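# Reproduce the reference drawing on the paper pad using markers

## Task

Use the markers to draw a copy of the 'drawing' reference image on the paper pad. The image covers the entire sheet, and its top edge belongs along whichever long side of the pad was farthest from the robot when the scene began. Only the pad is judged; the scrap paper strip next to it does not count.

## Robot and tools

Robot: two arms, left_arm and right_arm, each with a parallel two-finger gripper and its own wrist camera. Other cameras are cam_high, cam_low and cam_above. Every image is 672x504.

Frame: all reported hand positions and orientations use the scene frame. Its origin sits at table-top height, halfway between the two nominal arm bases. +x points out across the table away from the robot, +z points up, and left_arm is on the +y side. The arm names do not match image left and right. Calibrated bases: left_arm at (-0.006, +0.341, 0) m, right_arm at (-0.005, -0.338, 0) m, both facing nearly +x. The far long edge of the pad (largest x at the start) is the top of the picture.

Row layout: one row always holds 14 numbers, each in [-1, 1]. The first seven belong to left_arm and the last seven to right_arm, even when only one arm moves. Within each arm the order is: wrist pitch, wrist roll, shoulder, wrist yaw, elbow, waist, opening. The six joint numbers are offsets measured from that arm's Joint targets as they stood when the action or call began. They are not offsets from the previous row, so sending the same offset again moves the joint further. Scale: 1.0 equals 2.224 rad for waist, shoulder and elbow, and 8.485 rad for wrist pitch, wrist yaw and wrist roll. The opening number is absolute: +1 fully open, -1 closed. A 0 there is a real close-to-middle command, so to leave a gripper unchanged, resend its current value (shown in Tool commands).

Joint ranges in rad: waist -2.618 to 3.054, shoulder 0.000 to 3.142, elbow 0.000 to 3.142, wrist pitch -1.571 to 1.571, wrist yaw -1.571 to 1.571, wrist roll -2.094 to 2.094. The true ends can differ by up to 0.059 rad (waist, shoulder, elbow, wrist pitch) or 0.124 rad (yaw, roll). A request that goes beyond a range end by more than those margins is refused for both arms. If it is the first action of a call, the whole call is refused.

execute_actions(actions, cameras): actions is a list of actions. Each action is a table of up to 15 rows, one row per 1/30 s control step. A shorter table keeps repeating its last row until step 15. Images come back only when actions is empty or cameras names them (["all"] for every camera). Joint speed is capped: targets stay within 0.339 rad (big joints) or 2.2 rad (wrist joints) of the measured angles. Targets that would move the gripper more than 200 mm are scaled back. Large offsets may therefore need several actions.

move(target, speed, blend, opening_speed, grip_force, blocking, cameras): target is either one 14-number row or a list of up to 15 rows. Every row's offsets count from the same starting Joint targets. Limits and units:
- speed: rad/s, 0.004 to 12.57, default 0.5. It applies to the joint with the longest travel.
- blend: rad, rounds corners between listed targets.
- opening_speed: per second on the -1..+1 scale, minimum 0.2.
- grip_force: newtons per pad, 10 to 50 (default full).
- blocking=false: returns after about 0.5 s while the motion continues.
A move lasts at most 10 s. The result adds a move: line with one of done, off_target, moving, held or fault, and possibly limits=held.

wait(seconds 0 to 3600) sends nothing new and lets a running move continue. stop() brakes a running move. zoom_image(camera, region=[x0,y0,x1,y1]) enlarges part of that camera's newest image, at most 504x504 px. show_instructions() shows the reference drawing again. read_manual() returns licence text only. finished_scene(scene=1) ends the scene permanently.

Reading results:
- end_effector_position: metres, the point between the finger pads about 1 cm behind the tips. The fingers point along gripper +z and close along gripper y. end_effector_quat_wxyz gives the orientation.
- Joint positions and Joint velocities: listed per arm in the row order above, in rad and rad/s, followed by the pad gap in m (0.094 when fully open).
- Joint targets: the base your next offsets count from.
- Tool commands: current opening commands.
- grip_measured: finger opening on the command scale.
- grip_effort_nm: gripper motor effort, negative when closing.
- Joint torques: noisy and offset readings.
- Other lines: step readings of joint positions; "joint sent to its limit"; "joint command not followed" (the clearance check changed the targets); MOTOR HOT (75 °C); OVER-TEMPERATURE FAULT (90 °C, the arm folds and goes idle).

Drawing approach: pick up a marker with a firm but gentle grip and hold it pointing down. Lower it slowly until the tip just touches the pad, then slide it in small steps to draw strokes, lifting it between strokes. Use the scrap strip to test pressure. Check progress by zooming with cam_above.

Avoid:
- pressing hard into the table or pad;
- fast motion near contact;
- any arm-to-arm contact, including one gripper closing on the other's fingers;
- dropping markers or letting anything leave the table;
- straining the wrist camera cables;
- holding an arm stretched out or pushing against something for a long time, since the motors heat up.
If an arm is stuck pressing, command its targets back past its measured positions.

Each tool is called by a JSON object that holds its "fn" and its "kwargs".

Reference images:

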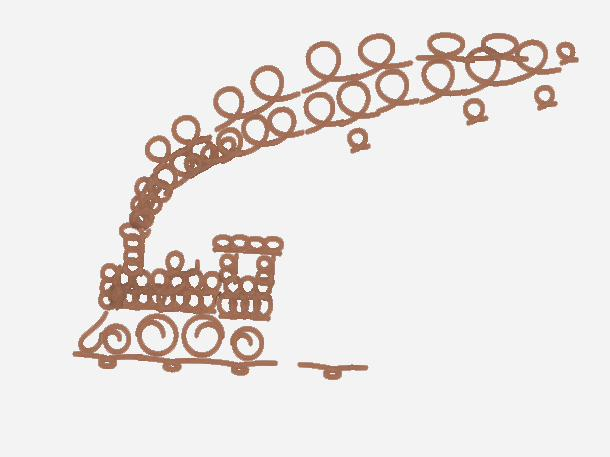

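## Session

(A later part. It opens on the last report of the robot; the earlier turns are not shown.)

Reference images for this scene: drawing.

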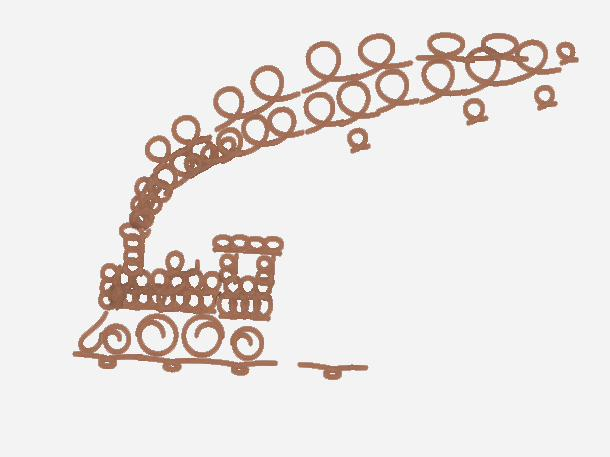

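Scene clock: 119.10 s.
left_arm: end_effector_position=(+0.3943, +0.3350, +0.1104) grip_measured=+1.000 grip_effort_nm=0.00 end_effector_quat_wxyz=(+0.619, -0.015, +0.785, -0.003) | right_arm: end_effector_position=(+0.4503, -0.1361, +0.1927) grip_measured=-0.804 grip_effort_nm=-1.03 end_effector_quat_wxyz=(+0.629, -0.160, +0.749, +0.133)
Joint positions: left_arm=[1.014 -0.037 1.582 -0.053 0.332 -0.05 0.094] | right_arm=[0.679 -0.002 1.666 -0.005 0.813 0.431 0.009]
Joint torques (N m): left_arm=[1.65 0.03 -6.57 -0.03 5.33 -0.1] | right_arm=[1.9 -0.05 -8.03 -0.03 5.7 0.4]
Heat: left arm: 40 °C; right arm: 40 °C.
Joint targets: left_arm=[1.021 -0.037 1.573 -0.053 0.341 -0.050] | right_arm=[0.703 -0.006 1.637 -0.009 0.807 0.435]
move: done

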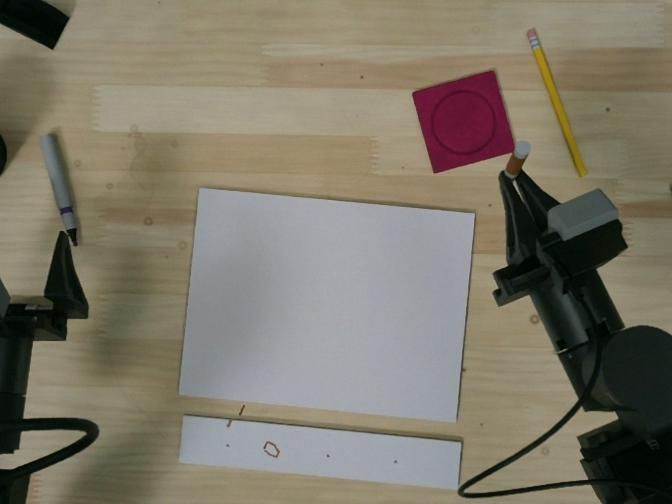

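{"fn": "execute_actions", "kwargs": {"actions": []}}

{"fn": "zoom_image", "kwargs": {"camera": "cam_right_wrist", "region": [210, 252, 462, 504]}}

{"fn": "zoom_image", "kwargs": {"camera": "cam_above", "region": [430, 400, 490, 460]}}

{"fn": "zoom_image", "kwargs": {"camera": "cam_above", "region": [160, 370, 220, 430]}}

Scene clock: 123.37 s.
left_arm: end_effector_position=(+0.3943, +0.3350, +0.1104) grip_measured=+1.000 grip_effort_nm=0.00 end_effector_quat_wxyz=(+0.619, -0.015, +0.785, -0.003) | right_arm: end_effector_position=(+0.4503, -0.1361, +0.1927) grip_measured=-0.804 grip_effort_nm=-1.03 end_effector_quat_wxyz=(+0.629, -0.160, +0.749, +0.133)
Joint names: [wrist pitch, wrist roll, shoulder, wrist yaw, elbow, waist]
Joint positions: left_arm=[1.014 -0.037 1.582 -0.053 0.332 -0.05 0.094] | right_arm=[0.679 -0.002 1.666 -0.005 0.813 0.431 0.009]
Joint velocities: within noise
Joint torques (N m): left_arm=[1.64 0.03 -6.46 -0.07 5.24 -0.1] | right_arm=[1.88 -0.05 -8.05 -0.03 5.7 0.31]
Heat: left arm: 40 °C; right arm: 40 °C.
Joint targets: left_arm=[1.021 -0.037 1.573 -0.053 0.341 -0.050] | right_arm=[0.703 -0.006 1.637 -0.009 0.807 0.435]
Tool commands: left_gripper/opening=+1.0 right_gripper/opening=-1.0

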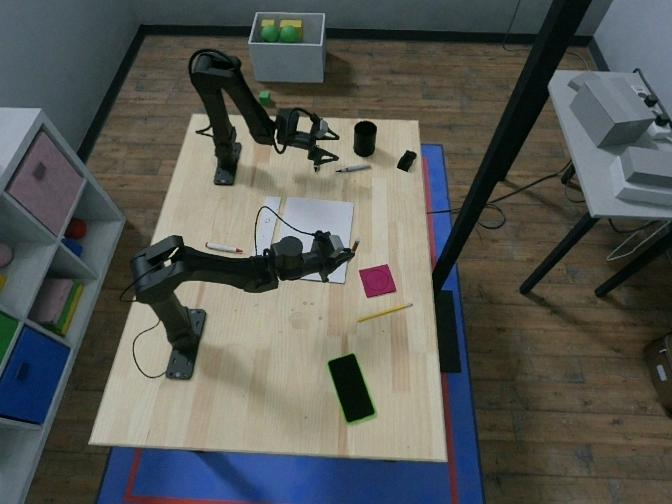

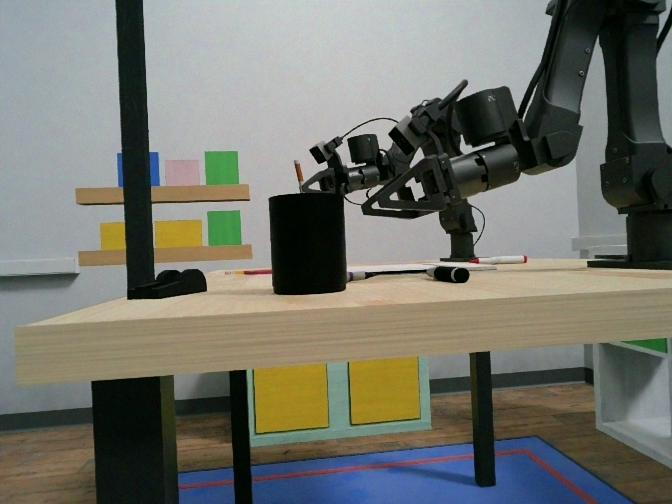

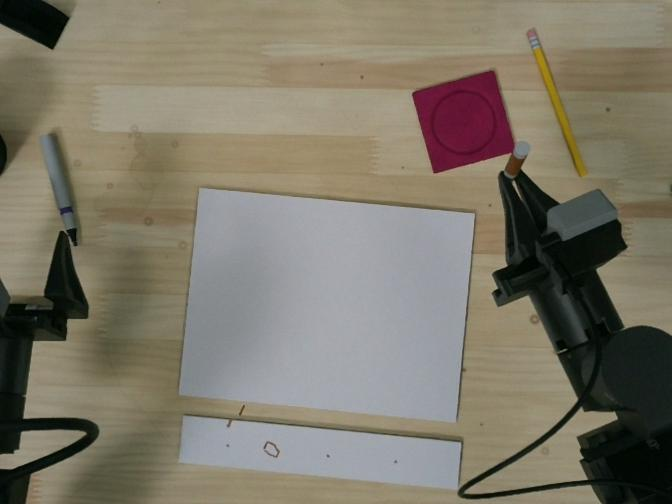

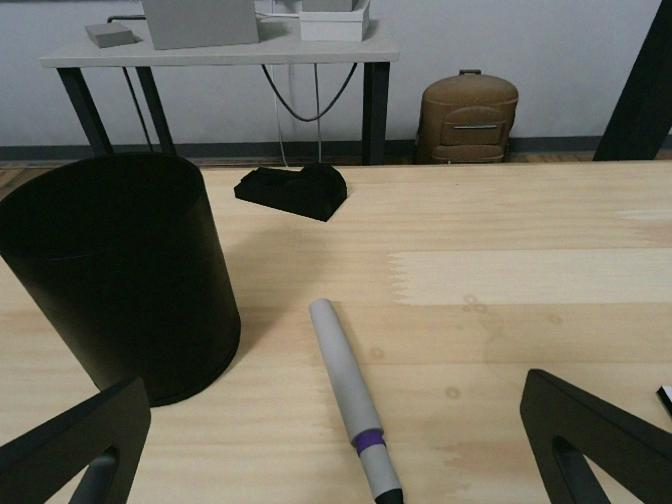

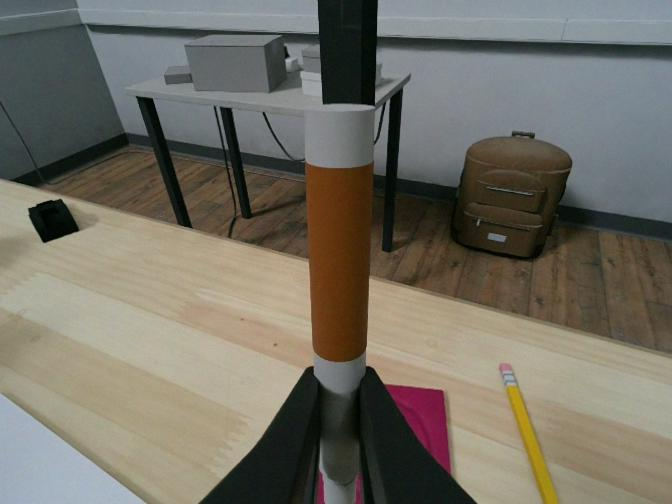

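Scaled by 2.000 from the camera's image (finer frame: 960x720).

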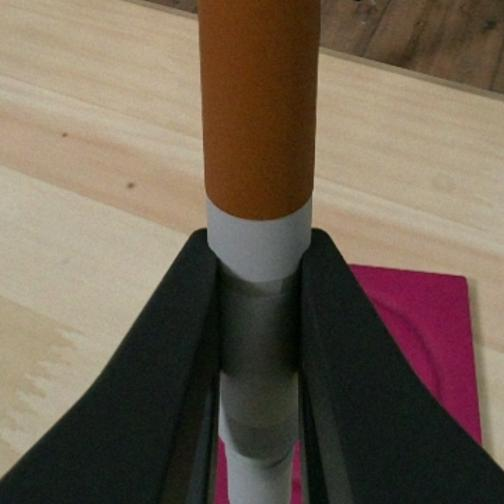

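Scaled by 8.400 from the camera's image (finer frame: 960x720).

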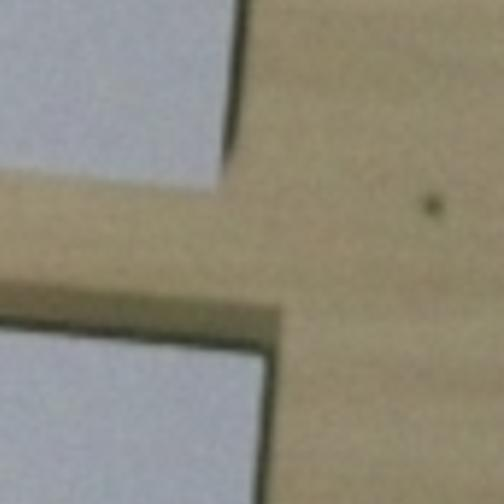

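Scaled by 8.400 from the camera's image (finer frame: 960x720).

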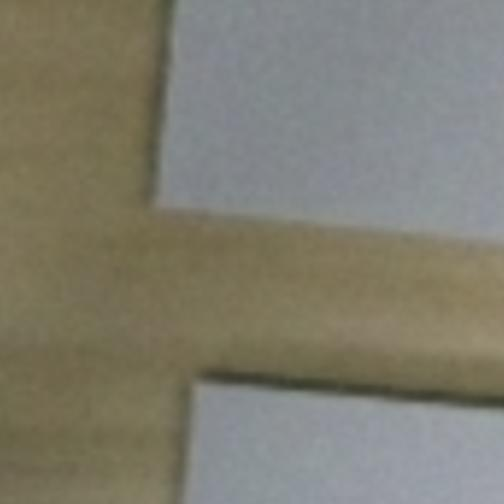

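{"fn": "move", "kwargs": {"target": [[0,0,0,0,0,0,1,-0.00625,0,0.06,0,-0.05621,0.312,-1],[0,0,0,0,0,0,1,-0.00625,0,0.07343,0,-0.05621,0.32801,-1],[0,0,0,0,0,0,1,-0.01803,0,0.07343,0,-0.05621,0.32801,-1]], "speed": [0.7,0.06,0.15], "cameras": ["cam_right_wrist"]}}

{"fn": "zoom_image", "kwargs": {"camera": "cam_right_wrist", "region": [210, 252, 462, 504]}}

Scene clock: 128.63 s.
left_arm: end_effector_position=(+0.3943, +0.3350, +0.1104) grip_measured=+1.000 grip_effort_nm=0.00 end_effector_quat_wxyz=(+0.619, -0.015, +0.785, -0.003) | right_arm: end_effector_position=(+0.1824, +0.0789, +0.0556) grip_measured=-0.804 grip_effort_nm=-1.03 end_effector_quat_wxyz=(+0.415, -0.473, +0.729, +0.271)
Joint positions: left_arm=[1.014 -0.037 1.582 -0.053 0.332 -0.05 0.094] | right_arm=[0.576 -0.003 1.796 -0.011 0.687 1.158 0.009]
Joint torques (N m): left_arm=[1.67 0.02 -6.48 -0.04 5.2 -0.18] | right_arm=[1.31 -0.04 -5.68 0.03 4.64 0.5]
Heat: left arm: 41 °C; right arm: 40 °C.
Joint targets: left_arm=[1.021 -0.037 1.573 -0.053 0.341 -0.050] | right_arm=[0.550 -0.006 1.801 -0.009 0.682 1.164]
move: done

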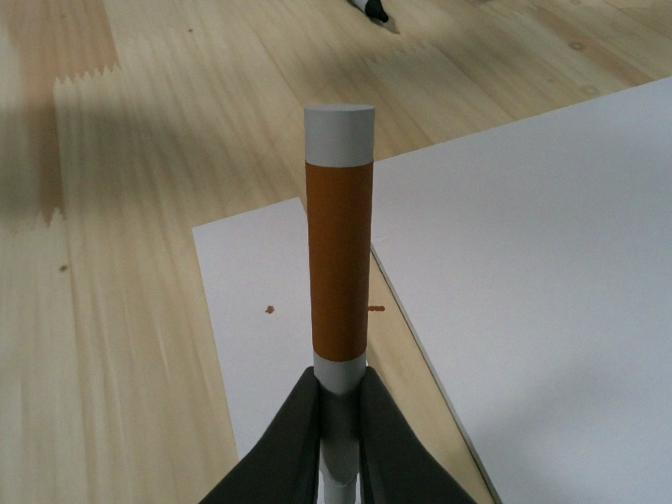

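Scaled by 2.000 from the camera's image (finer frame: 960x720).

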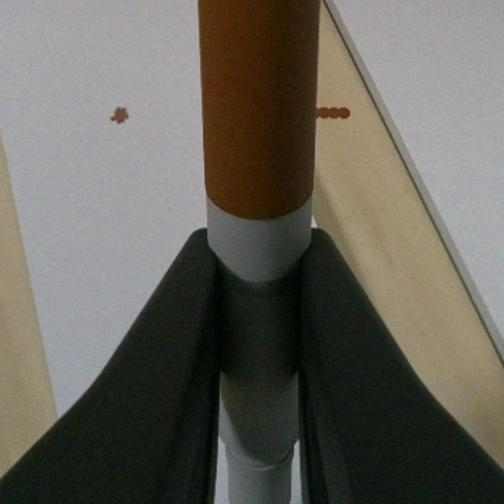

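{"fn": "execute_actions", "kwargs": {"actions": [[[0,0,0,0,0,0,1,0,0,0,0,0,0.0056,-1]],[[0,0,0,0,0,0,1,0,0,0,0,0,0.0056,-1]]], "cameras": ["cam_right_wrist"]}}

{"fn": "zoom_image", "kwargs": {"camera": "cam_right_wrist", "region": [210, 252, 462, 504]}}

{"fn": "execute_actions", "kwargs": {"actions": [[[0,0,0,0,0,0,1,0,0,0,0,0,-0.0056,-1]],[[0,0,0,0,0,0,1,0,0,0,0,0,-0.0056,-1]],[[0,0,0,0,0,0,1,0,0,0,0,0,-0.0056,-1]]], "cameras": ["cam_right_wrist"]}}

{"fn": "zoom_image", "kwargs": {"camera": "cam_right_wrist", "region": [210, 252, 462, 504]}}

Scene clock: 130.23 s.
left_arm: end_effector_position=(+0.3943, +0.3350, +0.1104) grip_measured=+1.000 grip_effort_nm=0.00 end_effector_quat_wxyz=(+0.619, -0.015, +0.785, -0.003) | right_arm: end_effector_position=(+0.1728, +0.0831, +0.0556) grip_measured=-0.804 grip_effort_nm=-1.03 end_effector_quat_wxyz=(+0.412, -0.481, +0.723, +0.275)
Joint positions: left_arm=[1.014 -0.037 1.582 -0.053 0.332 -0.05 0.094] | right_arm=[0.575 -0.003 1.796 -0.009 0.687 1.182 0.009]
Joint torques (N m): left_arm=[1.67 0.06 -6.41 -0.07 5.22 -0.02] | right_arm=[1.32 -0.04 -5.68 0.01 4.64 0.57]
Heat: left arm: 41 °C; right arm: 40 °C.
Joint targets: left_arm=[1.021 -0.037 1.573 -0.053 0.341 -0.050] | right_arm=[0.550 -0.006 1.801 -0.009 0.682 1.189]
Step readings (joint positions of left_arm | right_arm):
0: [1.014 -0.037 1.582 -0.053 0.332 -0.050] | [0.576 -0.003 1.796 -0.011 0.687 1.158]
1: [1.014 -0.037 1.582 -0.053 0.332 -0.050] | [0.576 -0.003 1.796 -0.011 0.687 1.159]
2: [1.014 -0.037 1.582 -0.053 0.332 -0.050] | [0.576 -0.003 1.796 -0.011 0.687 1.161]
4: [1.014 -0.037 1.582 -0.053 0.332 -0.050] | [0.576 -0.003 1.796 -0.011 0.687 1.164]
8: [1.014 -0.037 1.582 -0.053 0.332 -0.050] | [0.575 -0.003 1.796 -0.011 0.687 1.169]
15: [1.014 -0.037 1.582 -0.053 0.332 -0.050] | [0.575 -0.003 1.796 -0.011 0.687 1.169]
16: [1.014 -0.037 1.582 -0.053 0.332 -0.050] | [0.575 -0.003 1.796 -0.011 0.687 1.169]
17: [1.014 -0.037 1.582 -0.053 0.332 -0.050] | [0.575 -0.003 1.796 -0.010 0.687 1.170]
19: [1.014 -0.037 1.582 -0.053 0.332 -0.050] | [0.575 -0.003 1.796 -0.009 0.687 1.174]
23: [1.014 -0.037 1.582 -0.053 0.332 -0.050] | [0.575 -0.003 1.796 -0.009 0.687 1.182]
30: [1.014 -0.037 1.582 -0.053 0.332 -0.050] | [0.575 -0.003 1.796 -0.009 0.687 1.182]

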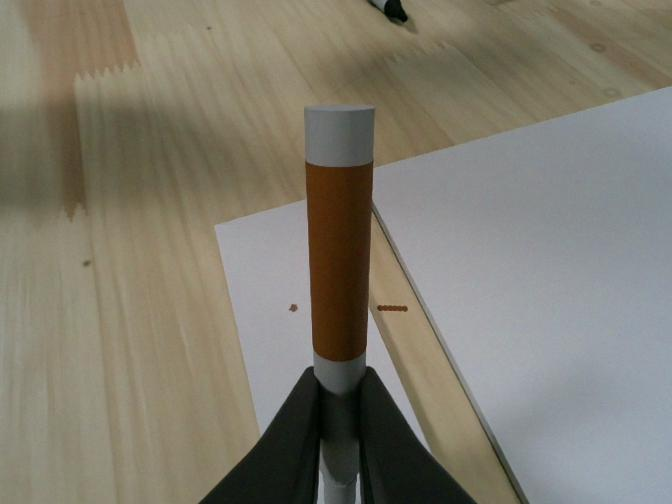

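Scaled by 2.000 from the camera's image (finer frame: 960x720).

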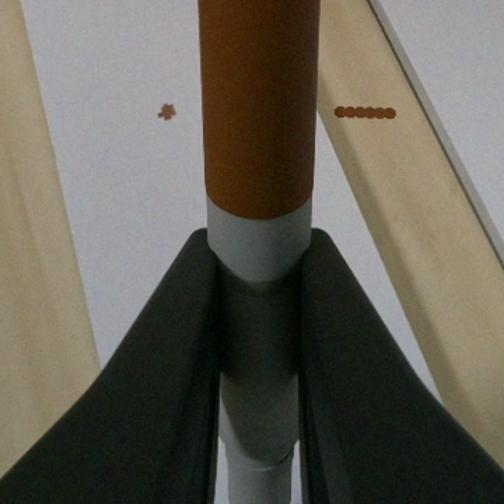

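Scene clock: 131.93 s.
left_arm: end_effector_position=(+0.3943, +0.3350, +0.1104) grip_measured=+1.000 grip_effort_nm=0.00 end_effector_quat_wxyz=(+0.619, -0.015, +0.785, -0.003) | right_arm: end_effector_position=(+0.1826, +0.0788, +0.0556) grip_measured=-0.804 grip_effort_nm=-1.03 end_effector_quat_wxyz=(+0.415, -0.472, +0.729, +0.271)
Joint positions: left_arm=[1.014 -0.037 1.582 -0.053 0.332 -0.05 0.094] | right_arm=[0.575 -0.003 1.796 -0.009 0.687 1.159 0.009]
Joint torques (N m): left_arm=[1.66 0.07 -6.56 -0.04 5.33 -0.2] | right_arm=[1.32 -0.04 -5.67 0 4.64 -0.59]
Heat: left arm: 41 °C; right arm: 40 °C.
Joint targets: left_arm=[1.021 -0.037 1.573 -0.053 0.341 -0.050] | right_arm=[0.550 -0.006 1.801 -0.009 0.682 1.152]
Step readings (joint positions of left_arm | right_arm):
0: [1.014 -0.037 1.582 -0.053 0.332 -0.050] | [0.575 -0.003 1.796 -0.009 0.687 1.182]
1: [1.014 -0.037 1.582 -0.053 0.332 -0.050] | [0.575 -0.003 1.796 -0.009 0.687 1.182]
2: [1.014 -0.037 1.582 -0.053 0.332 -0.050] | [0.575 -0.003 1.796 -0.009 0.687 1.182]
4: [1.014 -0.037 1.582 -0.053 0.332 -0.050] | [0.575 -0.003 1.796 -0.009 0.687 1.182]
8: [1.014 -0.037 1.582 -0.053 0.332 -0.050] | [0.575 -0.003 1.796 -0.009 0.687 1.182]
15: [1.014 -0.037 1.582 -0.053 0.332 -0.050] | [0.575 -0.003 1.796 -0.009 0.687 1.182]
16: [1.014 -0.037 1.582 -0.053 0.332 -0.050] | [0.575 -0.003 1.796 -0.009 0.687 1.182]
17: [1.014 -0.037 1.582 -0.053 0.332 -0.050] | [0.575 -0.003 1.796 -0.009 0.687 1.179]
19: [1.014 -0.037 1.582 -0.053 0.332 -0.050] | [0.575 -0.003 1.796 -0.009 0.687 1.174]
23: [1.014 -0.037 1.582 -0.053 0.332 -0.050] | [0.575 -0.003 1.796 -0.009 0.687 1.172]
30: [1.014 -0.037 1.582 -0.053 0.332 -0.050] | [0.575 -0.003 1.796 -0.009 0.687 1.171]
31: [1.014 -0.037 1.582 -0.053 0.332 -0.050] | [0.575 -0.003 1.796 -0.009 0.687 1.171]
32: [1.014 -0.037 1.582 -0.053 0.332 -0.050] | [0.575 -0.003 1.796 -0.009 0.687 1.170]
34: [1.014 -0.037 1.582 -0.053 0.332 -0.050] | [0.575 -0.003 1.796 -0.009 0.687 1.166]
38: [1.014 -0.037 1.582 -0.053 0.332 -0.050] | [0.575 -0.003 1.796 -0.009 0.687 1.159]
45: [1.014 -0.037 1.582 -0.053 0.332 -0.050] | [0.575 -0.003 1.796 -0.009 0.687 1.159]

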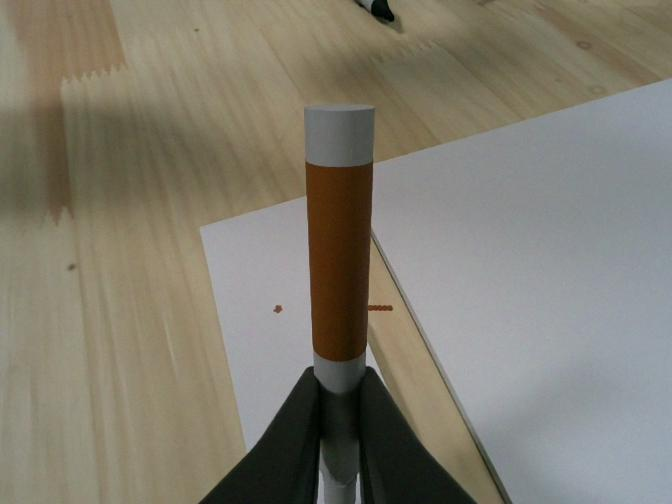

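Scaled by 2.000 from the camera's image (finer frame: 960x720).

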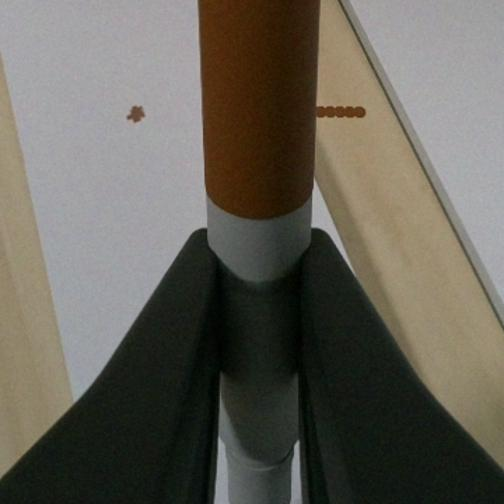

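{"fn": "execute_actions", "kwargs": {"actions": [[[0,0,0,0,0,0,1,0.0142,0,0,0,0,0,-1]],[[0,0,0,0,0,0,1,0,0,0,0,0,-0.0045,-1]],[[0,0,0,0,0,0,1,0,0,0,0,0,0.0104,-1]]], "cameras": ["cam_right_wrist"]}}

{"fn": "zoom_image", "kwargs": {"camera": "cam_right_wrist", "region": [210, 252, 462, 504]}}

{"fn": "execute_actions", "kwargs": {"actions": [[[0,0,0,0,0,0,1,0,0,0,0,0,0.0056,-1]],[[0,0,0,0,0,0,1,0,0,0,0,0,0.0056,-1]],[[0,0,0,0,0,0,1,0,0,0,0,0,-0.0056,-1]],[[0,0,0,0,0,0,1,0,0,0,0,0,-0.0056,-1]],[[0,0,0,0,0,0,1,0,0,0,0,0,-0.0059,-1]]], "cameras": ["cam_right_wrist"]}}

{"fn": "zoom_image", "kwargs": {"camera": "cam_right_wrist", "region": [210, 252, 462, 504]}}

Scene clock: 134.60 s.
left_arm: end_effector_position=(+0.3943, +0.3350, +0.1104) grip_measured=+1.000 grip_effort_nm=0.00 end_effector_quat_wxyz=(+0.619, -0.015, +0.785, -0.003) | right_arm: end_effector_position=(+0.1856, +0.0861, +0.0695) grip_measured=-0.804 grip_effort_nm=-1.03 end_effector_quat_wxyz=(+0.438, -0.464, +0.715, +0.286)
Joint positions: left_arm=[1.014 -0.037 1.582 -0.053 0.332 -0.05 0.094] | right_arm=[0.641 -0.003 1.797 -0.009 0.687 1.159 0.009]
Joint torques (N m): left_arm=[1.67 0.03 -6.45 -0.05 5.23 -0.05] | right_arm=[1.84 -0.04 -5.76 0.01 4.67 0.46]
Heat: left arm: 41 °C; right arm: 40 °C.
Joint targets: left_arm=[1.021 -0.037 1.573 -0.053 0.341 -0.050] | right_arm=[0.670 -0.006 1.801 -0.009 0.682 1.165]
Step readings (joint positions of left_arm | right_arm):
0: [1.014 -0.037 1.582 -0.053 0.332 -0.050] | [0.575 -0.003 1.796 -0.009 0.687 1.159]
1: [1.014 -0.037 1.582 -0.053 0.332 -0.050] | [0.576 -0.003 1.796 -0.009 0.687 1.159]
2: [1.014 -0.037 1.582 -0.053 0.332 -0.050] | [0.580 -0.003 1.796 -0.009 0.687 1.159]
4: [1.014 -0.037 1.582 -0.053 0.332 -0.050] | [0.594 -0.003 1.797 -0.009 0.687 1.159]
8: [1.014 -0.037 1.582 -0.053 0.332 -0.050] | [0.622 -0.003 1.797 -0.009 0.687 1.159]
15: [1.014 -0.037 1.582 -0.053 0.332 -0.050] | [0.638 -0.003 1.797 -0.009 0.687 1.159]
16: [1.014 -0.037 1.582 -0.053 0.332 -0.050] | [0.639 -0.003 1.797 -0.009 0.687 1.158]
17: [1.014 -0.037 1.582 -0.053 0.332 -0.050] | [0.639 -0.003 1.797 -0.009 0.687 1.157]
19: [1.014 -0.037 1.582 -0.053 0.332 -0.050] | [0.640 -0.003 1.797 -0.009 0.687 1.154]
23: [1.014 -0.037 1.582 -0.053 0.332 -0.050] | [0.641 -0.003 1.797 -0.009 0.687 1.148]
30: [1.014 -0.037 1.582 -0.053 0.332 -0.050] | [0.641 -0.003 1.797 -0.009 0.687 1.147]
31: [1.014 -0.037 1.582 -0.053 0.332 -0.050] | [0.641 -0.003 1.797 -0.009 0.687 1.147]
32: [1.014 -0.037 1.582 -0.053 0.332 -0.050] | [0.641 -0.003 1.797 -0.009 0.687 1.147]
34: [1.014 -0.037 1.582 -0.053 0.332 -0.050] | [0.641 -0.003 1.797 -0.009 0.687 1.150]
38: [1.014 -0.037 1.582 -0.053 0.332 -0.050] | [0.641 -0.003 1.797 -0.009 0.687 1.157]
45: [1.014 -0.037 1.582 -0.053 0.332 -0.050] | [0.641 -0.003 1.797 -0.009 0.687 1.159]

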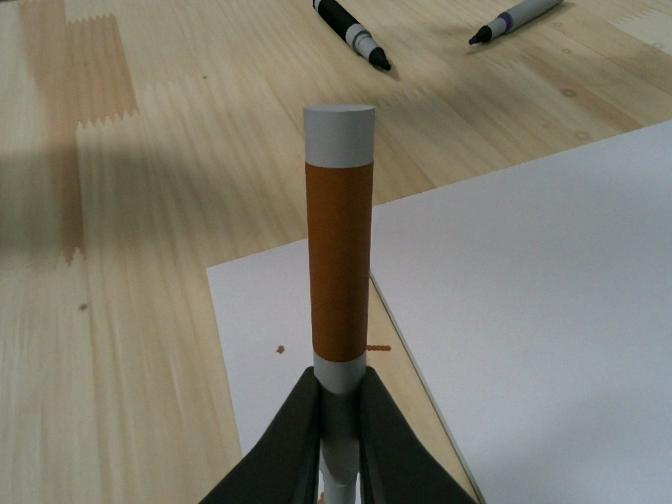

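Scaled by 2.000 from the camera's image (finer frame: 960x720).

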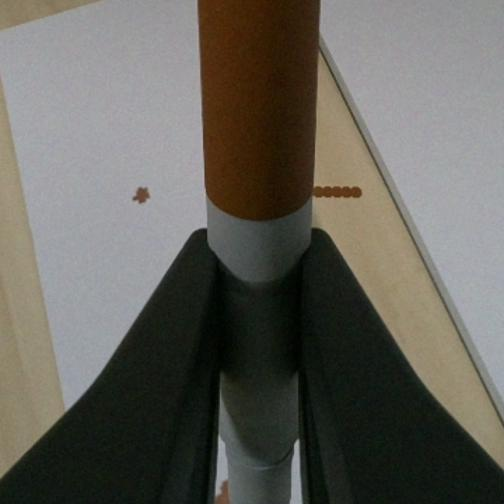

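Scene clock: 137.30 s.
left_arm: end_effector_position=(+0.3943, +0.3350, +0.1104) grip_measured=+1.000 grip_effort_nm=0.00 end_effector_quat_wxyz=(+0.619, -0.015, +0.785, -0.003) | right_arm: end_effector_position=(+0.1856, +0.0861, +0.0695) grip_measured=-0.804 grip_effort_nm=-1.03 end_effector_quat_wxyz=(+0.438, -0.464, +0.715, +0.286)
Joint positions: left_arm=[1.014 -0.037 1.582 -0.053 0.332 -0.05 0.094] | right_arm=[0.641 -0.003 1.797 -0.009 0.687 1.159 0.009]
Joint torques (N m): left_arm=[1.68 0.04 -6.45 0 5.39 -0.14] | right_arm=[1.85 -0.04 -5.78 0.01 4.68 -0.69]
Heat: left arm: 41 °C; right arm: 40 °C.
Joint targets: left_arm=[1.021 -0.037 1.573 -0.053 0.341 -0.050] | right_arm=[0.670 -0.006 1.801 -0.009 0.682 1.151]
Step readings (joint positions of left_arm | right_arm):
0: [1.014 -0.037 1.582 -0.053 0.332 -0.050] | [0.641 -0.003 1.797 -0.009 0.687 1.159]
1: [1.014 -0.037 1.582 -0.053 0.332 -0.050] | [0.641 -0.003 1.797 -0.009 0.687 1.160]
2: [1.014 -0.037 1.582 -0.053 0.332 -0.050] | [0.641 -0.003 1.797 -0.009 0.687 1.162]
4: [1.014 -0.037 1.582 -0.053 0.332 -0.050] | [0.641 -0.003 1.797 -0.009 0.687 1.168]
8: [1.014 -0.037 1.582 -0.053 0.332 -0.050] | [0.641 -0.003 1.797 -0.009 0.687 1.169]
15: [1.014 -0.037 1.582 -0.053 0.332 -0.050] | [0.641 -0.003 1.797 -0.009 0.687 1.169]
16: [1.014 -0.037 1.582 -0.053 0.332 -0.050] | [0.641 -0.003 1.797 -0.009 0.687 1.170]
17: [1.014 -0.037 1.582 -0.053 0.332 -0.050] | [0.641 -0.003 1.797 -0.009 0.687 1.171]
19: [1.014 -0.037 1.582 -0.053 0.332 -0.050] | [0.641 -0.003 1.797 -0.009 0.687 1.176]
23: [1.014 -0.037 1.582 -0.053 0.332 -0.050] | [0.641 -0.003 1.797 -0.009 0.687 1.183]
30: [1.014 -0.037 1.582 -0.053 0.332 -0.050] | [0.641 -0.003 1.797 -0.009 0.687 1.185]
31: [1.014 -0.037 1.582 -0.053 0.332 -0.050] | [0.641 -0.003 1.797 -0.009 0.687 1.185]
32: [1.014 -0.037 1.582 -0.053 0.332 -0.050] | [0.641 -0.003 1.797 -0.009 0.687 1.185]
34: [1.014 -0.037 1.582 -0.053 0.332 -0.050] | [0.641 -0.003 1.797 -0.009 0.687 1.185]
38: [1.014 -0.037 1.582 -0.053 0.332 -0.050] | [0.641 -0.003 1.797 -0.009 0.687 1.185]
45: [1.014 -0.037 1.582 -0.053 0.332 -0.050] | [0.641 -0.003 1.797 -0.009 0.687 1.185]
46: [1.014 -0.037 1.582 -0.053 0.332 -0.050] | [0.641 -0.003 1.797 -0.009 0.687 1.185]
47: [1.014 -0.037 1.582 -0.053 0.332 -0.050] | [0.641 -0.003 1.797 -0.009 0.687 1.183]
49: [1.014 -0.037 1.582 -0.053 0.332 -0.050] | [0.641 -0.003 1.797 -0.009 0.687 1.178]
53: [1.014 -0.037 1.582 -0.053 0.332 -0.050] | [0.641 -0.003 1.797 -0.009 0.687 1.172]
60: [1.014 -0.037 1.582 -0.053 0.332 -0.050] | [0.641 -0.003 1.797 -0.009 0.687 1.169]
61: [1.014 -0.037 1.582 -0.053 0.332 -0.050] | [0.641 -0.003 1.797 -0.009 0.687 1.169]
62: [1.014 -0.037 1.582 -0.053 0.332 -0.050] | [0.641 -0.003 1.797 -0.009 0.687 1.167]
64: [1.014 -0.037 1.582 -0.053 0.332 -0.050] | [0.641 -0.003 1.797 -0.009 0.687 1.162]
68: [1.014 -0.037 1.582 -0.053 0.332 -0.050] | [0.641 -0.003 1.797 -0.009 0.687 1.159]
75: [1.014 -0.037 1.582 -0.053 0.332 -0.050] | [0.641 -0.003 1.797 -0.009 0.687 1.159]

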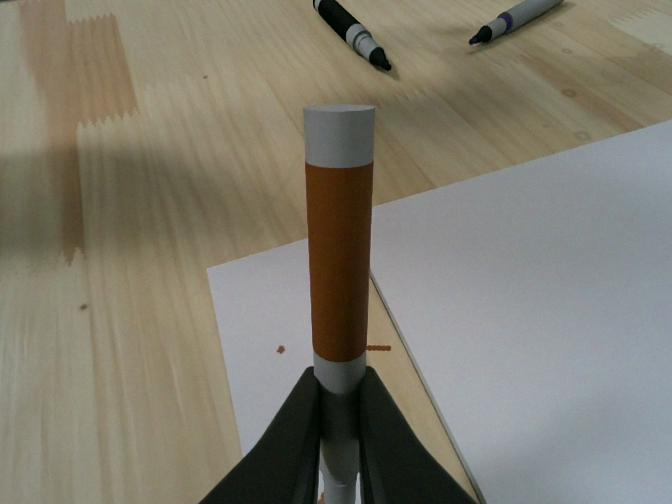

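Scaled by 2.000 from the camera's image (finer frame: 960x720).

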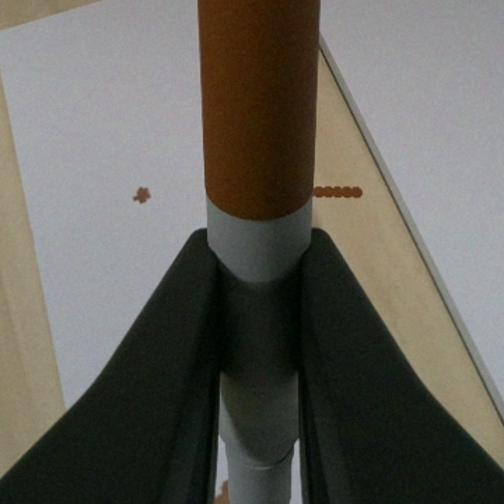

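{"fn": "move", "kwargs": {"target": [[0,0,0,0,0,0,1,0,0,-0.1,0,0,0,-1],[0,0,0,0,0,0,1,0.003,0,-0.1,0,0.05,-0.32,-1]], "speed": 0.6, "blend": 0.1, "cameras": ["cam_above"]}}

{"fn": "zoom_image", "kwargs": {"camera": "cam_above", "region": [255, 425, 315, 485]}}

Scene clock: 140.67 s.
left_arm: end_effector_position=(+0.3943, +0.3350, +0.1104) grip_measured=+1.000 grip_effort_nm=0.00 end_effector_quat_wxyz=(+0.619, -0.015, +0.785, -0.003) | right_arm: end_effector_position=(+0.4347, -0.1394, +0.1951) grip_measured=-0.804 grip_effort_nm=-1.03 end_effector_quat_wxyz=(+0.628, -0.163, +0.749, +0.135)
Joint positions: left_arm=[1.014 -0.037 1.582 -0.053 0.332 -0.05 0.094] | right_arm=[0.668 -0.003 1.602 -0.004 0.758 0.438 0.009]
Joint torques (N m): left_arm=[1.64 0.05 -6.45 -0.02 5.38 -0.09] | right_arm=[1.91 -0.04 -7.2 -0.05 9.44 0.12]
Heat: left arm: 41 °C; right arm: 40 °C.
Joint targets: left_arm=[1.021 -0.037 1.573 -0.053 0.341 -0.050] | right_arm=[0.696 -0.006 1.578 -0.009 0.793 0.440]
move: off_target (right_arm); right_arm: the elbow is farthest, 0.036 rad from its target

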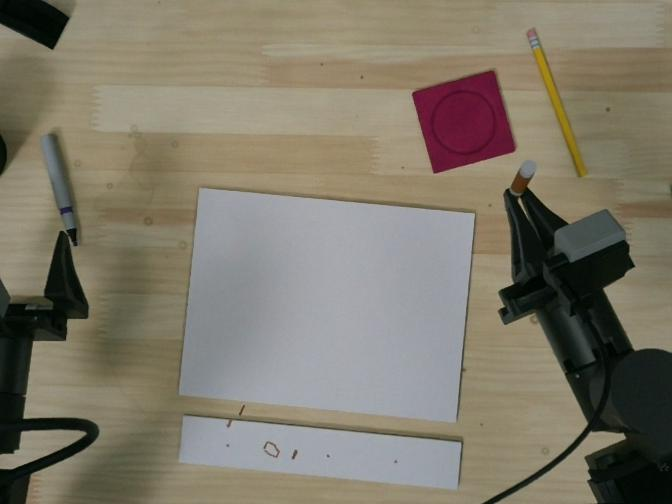

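Scaled by 8.400 from the camera's image (finer frame: 960x720).

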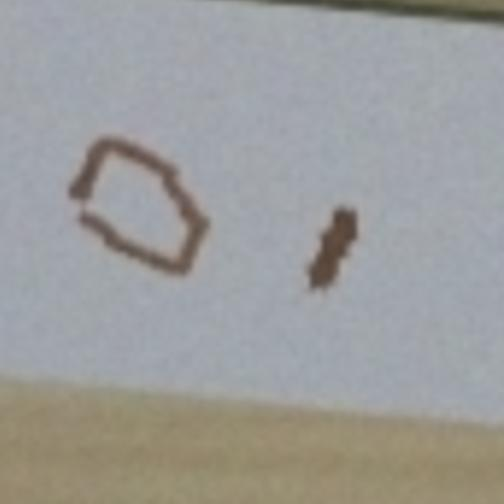

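{"fn": "move", "kwargs": {"target": [[0,0,0,0,0,0,1,-0.00424,0,0.23022,0,0.13804,0.34173,-1],[0,0,0,0,0,0,1,-0.00424,0,0.24006,0,0.14816,0.35857,-1],[0,0,0,0,0,0,1,-0.00424,0,0.22029,0,0.12971,0.35857,-1],[0,0,0,0,0,0,1,-0.01573,0,0.22029,0,0.12971,0.35857,-1]], "speed": [0.8,0.08,0.1,0.15]}}

{"fn": "execute_actions", "kwargs": {"actions": [[[0,0,0,0,0,0,1,0,0,-0.00265,0,-0.00356,0.00308,-1]],[[0,0,0,0,0,0,1,0,0,-0.00458,0,-0.00618,0.00178,-1]],[[0,0,0,0,0,0,1,0,0,-0.00529,0,-0.00713,-0.00585,-1]],[[0,0,0,0,0,0,1,0,0,-0.00458,0,-0.00618,-0.00178,-1]],[[0,0,0,0,0,0,1,0,0,-0.00264,0,-0.00356,-0.00308,-1]],[[0,0,0,0,0,0,1,0,0,0.01978,0,0.01844,-0.00355,-1]],[[0,0,0,0,0,0,1,0,0,0.00264,0,0.00356,-0.00308,-1]],[[0,0,0,0,0,0,1,0,0,0.00458,0,0.00618,-0.00178,-1]],[[0,0,0,0,0,0,1,0,0,0.00529,0,0.00713,0.00585,-1]],[[0,0,0,0,0,0,1,0,0,0.00458,0,0.00618,0.00178,-1]],[[0,0,0,0,0,0,1,0,0,0.00264,0,0.00356,0.00308,-1]],[[0,0,0,0,0,0,1,0,0,-0.01978,0,-0.01844,0.00355,-1]]], "cameras": []}}

Scene clock: 149.77 s.
left_arm: end_effector_position=(+0.3943, +0.3350, +0.1104) grip_measured=+1.000 grip_effort_nm=0.00 end_effector_quat_wxyz=(+0.619, -0.015, +0.785, -0.003) | right_arm: end_effector_position=(+0.1856, +0.1885, +0.0602) grip_measured=-0.804 grip_effort_nm=-1.03 end_effector_quat_wxyz=(+0.434, -0.488, +0.692, +0.308)
Joint positions: left_arm=[1.014 -0.037 1.582 -0.053 0.332 -0.05 0.094] | right_arm=[0.571 -0.003 2.106 -0.012 1.088 1.234 0.009]
Joint torques (N m): left_arm=[1.68 0.05 -6.46 -0.05 5.33 -0.05] | right_arm=[1.51 -0.04 -11.41 0.04 4.9 0.27]
Heat: left arm: 41 °C; right arm: 41 °C.
Joint targets: left_arm=[1.021 -0.037 1.573 -0.053 0.341 -0.050] | right_arm=[0.562 -0.006 2.068 -0.009 1.081 1.237]
move: off_target (right_arm); right_arm: the shoulder is farthest, 0.038 rad from its target

Scene clock: 155.97 s.
left_arm: end_effector_position=(+0.3943, +0.3350, +0.1104) grip_measured=+1.000 grip_effort_nm=0.00 end_effector_quat_wxyz=(+0.619, -0.015, +0.785, -0.003) | right_arm: end_effector_position=(+0.1870, +0.1880, +0.0605) grip_measured=-0.804 grip_effort_nm=-1.03 end_effector_quat_wxyz=(+0.434, -0.487, +0.693, +0.307)
Joint positions: left_arm=[1.014 -0.037 1.582 -0.053 0.332 -0.05 0.094] | right_arm=[0.564 -0.003 2.105 -0.012 1.09 1.231 0.009]
Joint torques (N m): left_arm=[1.67 0.02 -6.49 -0.06 5.22 -0.06] | right_arm=[1.57 -0.04 -11.29 0.04 4.77 0.5]
Heat: left arm: 41 °C; right arm: 41 °C.
Joint targets: left_arm=[1.021 -0.037 1.573 -0.053 0.341 -0.050] | right_arm=[0.562 -0.006 2.068 -0.009 1.081 1.237]
Step readings (joint positions of left_arm | right_arm):
0: [1.014 -0.037 1.582 -0.053 0.332 -0.050] | [0.571 -0.003 2.106 -0.012 1.088 1.234]
1: [1.014 -0.037 1.582 -0.053 0.332 -0.050] | [0.571 -0.003 2.106 -0.012 1.088 1.234]
2: [1.014 -0.037 1.582 -0.053 0.332 -0.050] | [0.571 -0.003 2.106 -0.012 1.088 1.234]
4: [1.014 -0.037 1.582 -0.053 0.332 -0.050] | [0.570 -0.003 2.104 -0.012 1.086 1.236]
8: [1.014 -0.037 1.582 -0.053 0.332 -0.050] | [0.569 -0.003 2.101 -0.012 1.083 1.238]
15: [1.014 -0.037 1.582 -0.053 0.332 -0.050] | [0.569 -0.003 2.101 -0.012 1.083 1.238]
16: [1.014 -0.037 1.582 -0.053 0.332 -0.050] | [0.569 -0.003 2.101 -0.012 1.083 1.238]
17: [1.014 -0.037 1.582 -0.053 0.332 -0.050] | [0.569 -0.003 2.100 -0.012 1.081 1.239]
19: [1.014 -0.037 1.582 -0.053 0.332 -0.050] | [0.569 -0.003 2.095 -0.012 1.074 1.241]
23: [1.014 -0.037 1.582 -0.053 0.332 -0.050] | [0.568 -0.003 2.091 -0.012 1.069 1.242]
30: [1.014 -0.037 1.582 -0.053 0.332 -0.050] | [0.568 -0.003 2.091 -0.012 1.069 1.242]
31: [1.014 -0.037 1.582 -0.053 0.332 -0.050] | [0.568 -0.003 2.090 -0.012 1.069 1.242]
32: [1.014 -0.037 1.582 -0.053 0.332 -0.050] | [0.568 -0.003 2.089 -0.012 1.067 1.242]
34: [1.014 -0.037 1.582 -0.053 0.332 -0.050] | [0.568 -0.003 2.083 -0.012 1.059 1.242]
38: [1.014 -0.037 1.582 -0.053 0.332 -0.050] | [0.567 -0.003 2.079 -0.012 1.053 1.242]
45: [1.014 -0.037 1.582 -0.053 0.332 -0.050] | [0.567 -0.003 2.079 -0.012 1.053 1.242]
46: [1.014 -0.037 1.582 -0.053 0.332 -0.050] | [0.567 -0.003 2.079 -0.012 1.053 1.242]
47: [1.014 -0.037 1.582 -0.053 0.332 -0.050] | [0.567 -0.003 2.077 -0.012 1.051 1.241]
49: [1.014 -0.037 1.582 -0.053 0.332 -0.050] | [0.567 -0.003 2.072 -0.012 1.044 1.239]
53: [1.014 -0.037 1.582 -0.053 0.332 -0.050] | [0.567 -0.003 2.068 -0.012 1.039 1.238]
60: [1.014 -0.037 1.582 -0.053 0.332 -0.050] | [0.567 -0.003 2.068 -0.012 1.039 1.238]
61: [1.014 -0.037 1.582 -0.053 0.332 -0.050] | [0.567 -0.003 2.068 -0.012 1.039 1.237]
62: [1.014 -0.037 1.582 -0.053 0.332 -0.050] | [0.567 -0.003 2.068 -0.012 1.039 1.236]
64: [1.014 -0.037 1.582 -0.053 0.332 -0.050] | [0.567 -0.003 2.065 -0.012 1.035 1.233]
68: [1.014 -0.037 1.582 -0.053 0.332 -0.050] | [0.567 -0.003 2.062 -0.012 1.031 1.232]
75: [1.014 -0.037 1.582 -0.053 0.332 -0.050] | [0.567 -0.003 2.062 -0.012 1.031 1.231]
76: [1.014 -0.037 1.582 -0.053 0.332 -0.050] | [0.567 -0.003 2.062 -0.012 1.031 1.231]
77: [1.014 -0.037 1.582 -0.053 0.332 -0.050] | [0.567 -0.003 2.062 -0.012 1.031 1.230]
79: [1.014 -0.037 1.582 -0.053 0.332 -0.050] | [0.567 -0.003 2.062 -0.012 1.031 1.228]
83: [1.014 -0.037 1.582 -0.053 0.332 -0.050] | [0.567 -0.003 2.062 -0.012 1.031 1.223]
90: [1.014 -0.037 1.582 -0.053 0.332 -0.050] | [0.567 -0.003 2.062 -0.012 1.031 1.223]
91: [1.014 -0.037 1.582 -0.053 0.332 -0.050] | [0.567 -0.003 2.062 -0.012 1.031 1.223]
92: [1.014 -0.037 1.582 -0.053 0.332 -0.050] | [0.567 -0.003 2.062 -0.012 1.032 1.221]
94: [1.014 -0.037 1.582 -0.053 0.332 -0.050] | [0.566 -0.003 2.065 -0.012 1.035 1.218]
98: [1.014 -0.037 1.582 -0.053 0.332 -0.050] | [0.565 -0.003 2.067 -0.012 1.039 1.217]
105: [1.014 -0.037 1.582 -0.053 0.332 -0.050] | [0.565 -0.003 2.067 -0.012 1.039 1.216]
106: [1.014 -0.037 1.582 -0.053 0.332 -0.050] | [0.565 -0.003 2.067 -0.012 1.039 1.216]
107: [1.014 -0.037 1.582 -0.053 0.332 -0.050] | [0.565 -0.003 2.068 -0.012 1.040 1.216]
109: [1.014 -0.037 1.582 -0.053 0.332 -0.050] | [0.565 -0.003 2.073 -0.012 1.047 1.215]
113: [1.014 -0.037 1.582 -0.053 0.332 -0.050] | [0.565 -0.003 2.077 -0.012 1.053 1.212]
120: [1.014 -0.037 1.582 -0.053 0.332 -0.050] | [0.565 -0.003 2.077 -0.012 1.053 1.212]
121: [1.014 -0.037 1.582 -0.053 0.332 -0.050] | [0.565 -0.003 2.077 -0.012 1.053 1.212]
122: [1.014 -0.037 1.582 -0.053 0.332 -0.050] | [0.565 -0.003 2.079 -0.012 1.054 1.212]
124: [1.014 -0.037 1.582 -0.053 0.332 -0.050] | [0.565 -0.003 2.084 -0.012 1.062 1.212]
128: [1.014 -0.037 1.582 -0.053 0.332 -0.050] | [0.565 -0.003 2.089 -0.012 1.069 1.212]
135: [1.014 -0.037 1.582 -0.053 0.332 -0.050] | [0.565 -0.003 2.089 -0.012 1.069 1.212]
136: [1.014 -0.037 1.582 -0.053 0.332 -0.050] | [0.565 -0.003 2.089 -0.012 1.069 1.212]
137: [1.014 -0.037 1.582 -0.053 0.332 -0.050] | [0.564 -0.003 2.090 -0.012 1.070 1.213]
139: [1.014 -0.037 1.582 -0.053 0.332 -0.050] | [0.564 -0.003 2.095 -0.012 1.077 1.215]
143: [1.014 -0.037 1.582 -0.053 0.332 -0.050] | [0.564 -0.003 2.099 -0.012 1.082 1.217]
150: [1.014 -0.037 1.582 -0.053 0.332 -0.050] | [0.564 -0.003 2.099 -0.012 1.082 1.217]
151: [1.014 -0.037 1.582 -0.053 0.332 -0.050] | [0.564 -0.003 2.099 -0.012 1.082 1.217]
152: [1.014 -0.037 1.582 -0.053 0.332 -0.050] | [0.564 -0.003 2.099 -0.012 1.083 1.218]
154: [1.014 -0.037 1.582 -0.053 0.332 -0.050] | [0.564 -0.003 2.102 -0.012 1.086 1.221]
158: [1.014 -0.037 1.582 -0.053 0.332 -0.050] | [0.564 -0.003 2.105 -0.012 1.090 1.222]
165: [1.014 -0.037 1.582 -0.053 0.332 -0.050] | [0.564 -0.003 2.105 -0.012 1.090 1.223]
166: [1.014 -0.037 1.582 -0.053 0.332 -0.050] | [0.564 -0.003 2.105 -0.012 1.090 1.223]
167: [1.014 -0.037 1.582 -0.053 0.332 -0.050] | [0.564 -0.003 2.105 -0.012 1.090 1.223]
169: [1.014 -0.037 1.582 -0.053 0.332 -0.050] | [0.564 -0.003 2.105 -0.012 1.090 1.225]
173: [1.014 -0.037 1.582 -0.053 0.332 -0.050] | [0.564 -0.003 2.105 -0.012 1.090 1.230]
180: [1.014 -0.037 1.582 -0.053 0.332 -0.050] | [0.564 -0.003 2.105 -0.012 1.090 1.231]

{"fn": "move", "kwargs": {"target": [[0,0,0,0,0,0,1,0.016,0,0,0,0,0,-1],[0,0,0,0,0,0,1,0.016,0,-0.18,0,-0.1,-0.358,-1]], "speed": 0.7, "blend": 0.08, "cameras": ["cam_above"]}}

{"fn": "zoom_image", "kwargs": {"camera": "cam_above", "region": [180, 415, 240, 475]}}

Scene clock: 158.40 s.
left_arm: end_effector_position=(+0.3943, +0.3350, +0.1104) grip_measured=+1.000 grip_effort_nm=0.00 end_effector_quat_wxyz=(+0.619, -0.015, +0.785, -0.003) | right_arm: end_effector_position=(+0.4607, -0.1298, +0.2014) grip_measured=-0.804 grip_effort_nm=-1.03 end_effector_quat_wxyz=(+0.636, -0.160, +0.743, +0.135)
Joint positions: left_arm=[1.014 -0.037 1.582 -0.053 0.332 -0.05 0.094] | right_arm=[0.675 -0.003 1.696 -0.002 0.866 0.435 0.009]
Joint torques (N m): left_arm=[1.64 0.04 -6.35 -0.03 5.26 -0.01] | right_arm=[1.87 -0.03 -8.36 -0.06 5.63 0.55]
Heat: left arm: 41 °C; right arm: 41 °C.
Joint targets: left_arm=[1.021 -0.037 1.573 -0.053 0.341 -0.050] | right_arm=[0.698 -0.006 1.668 -0.009 0.859 0.441]
move: done; blend cut to 0.0679 rad at target 1

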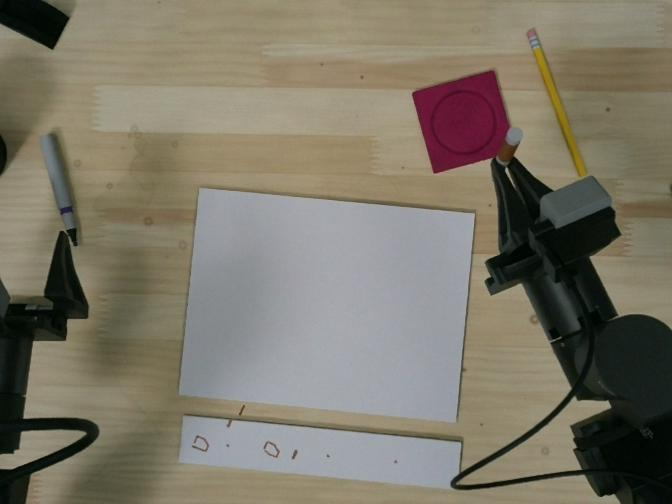

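Scaled by 8.400 from the camera's image (finer frame: 960x720).

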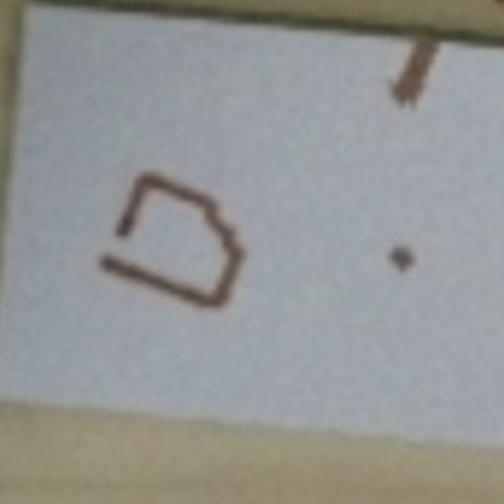

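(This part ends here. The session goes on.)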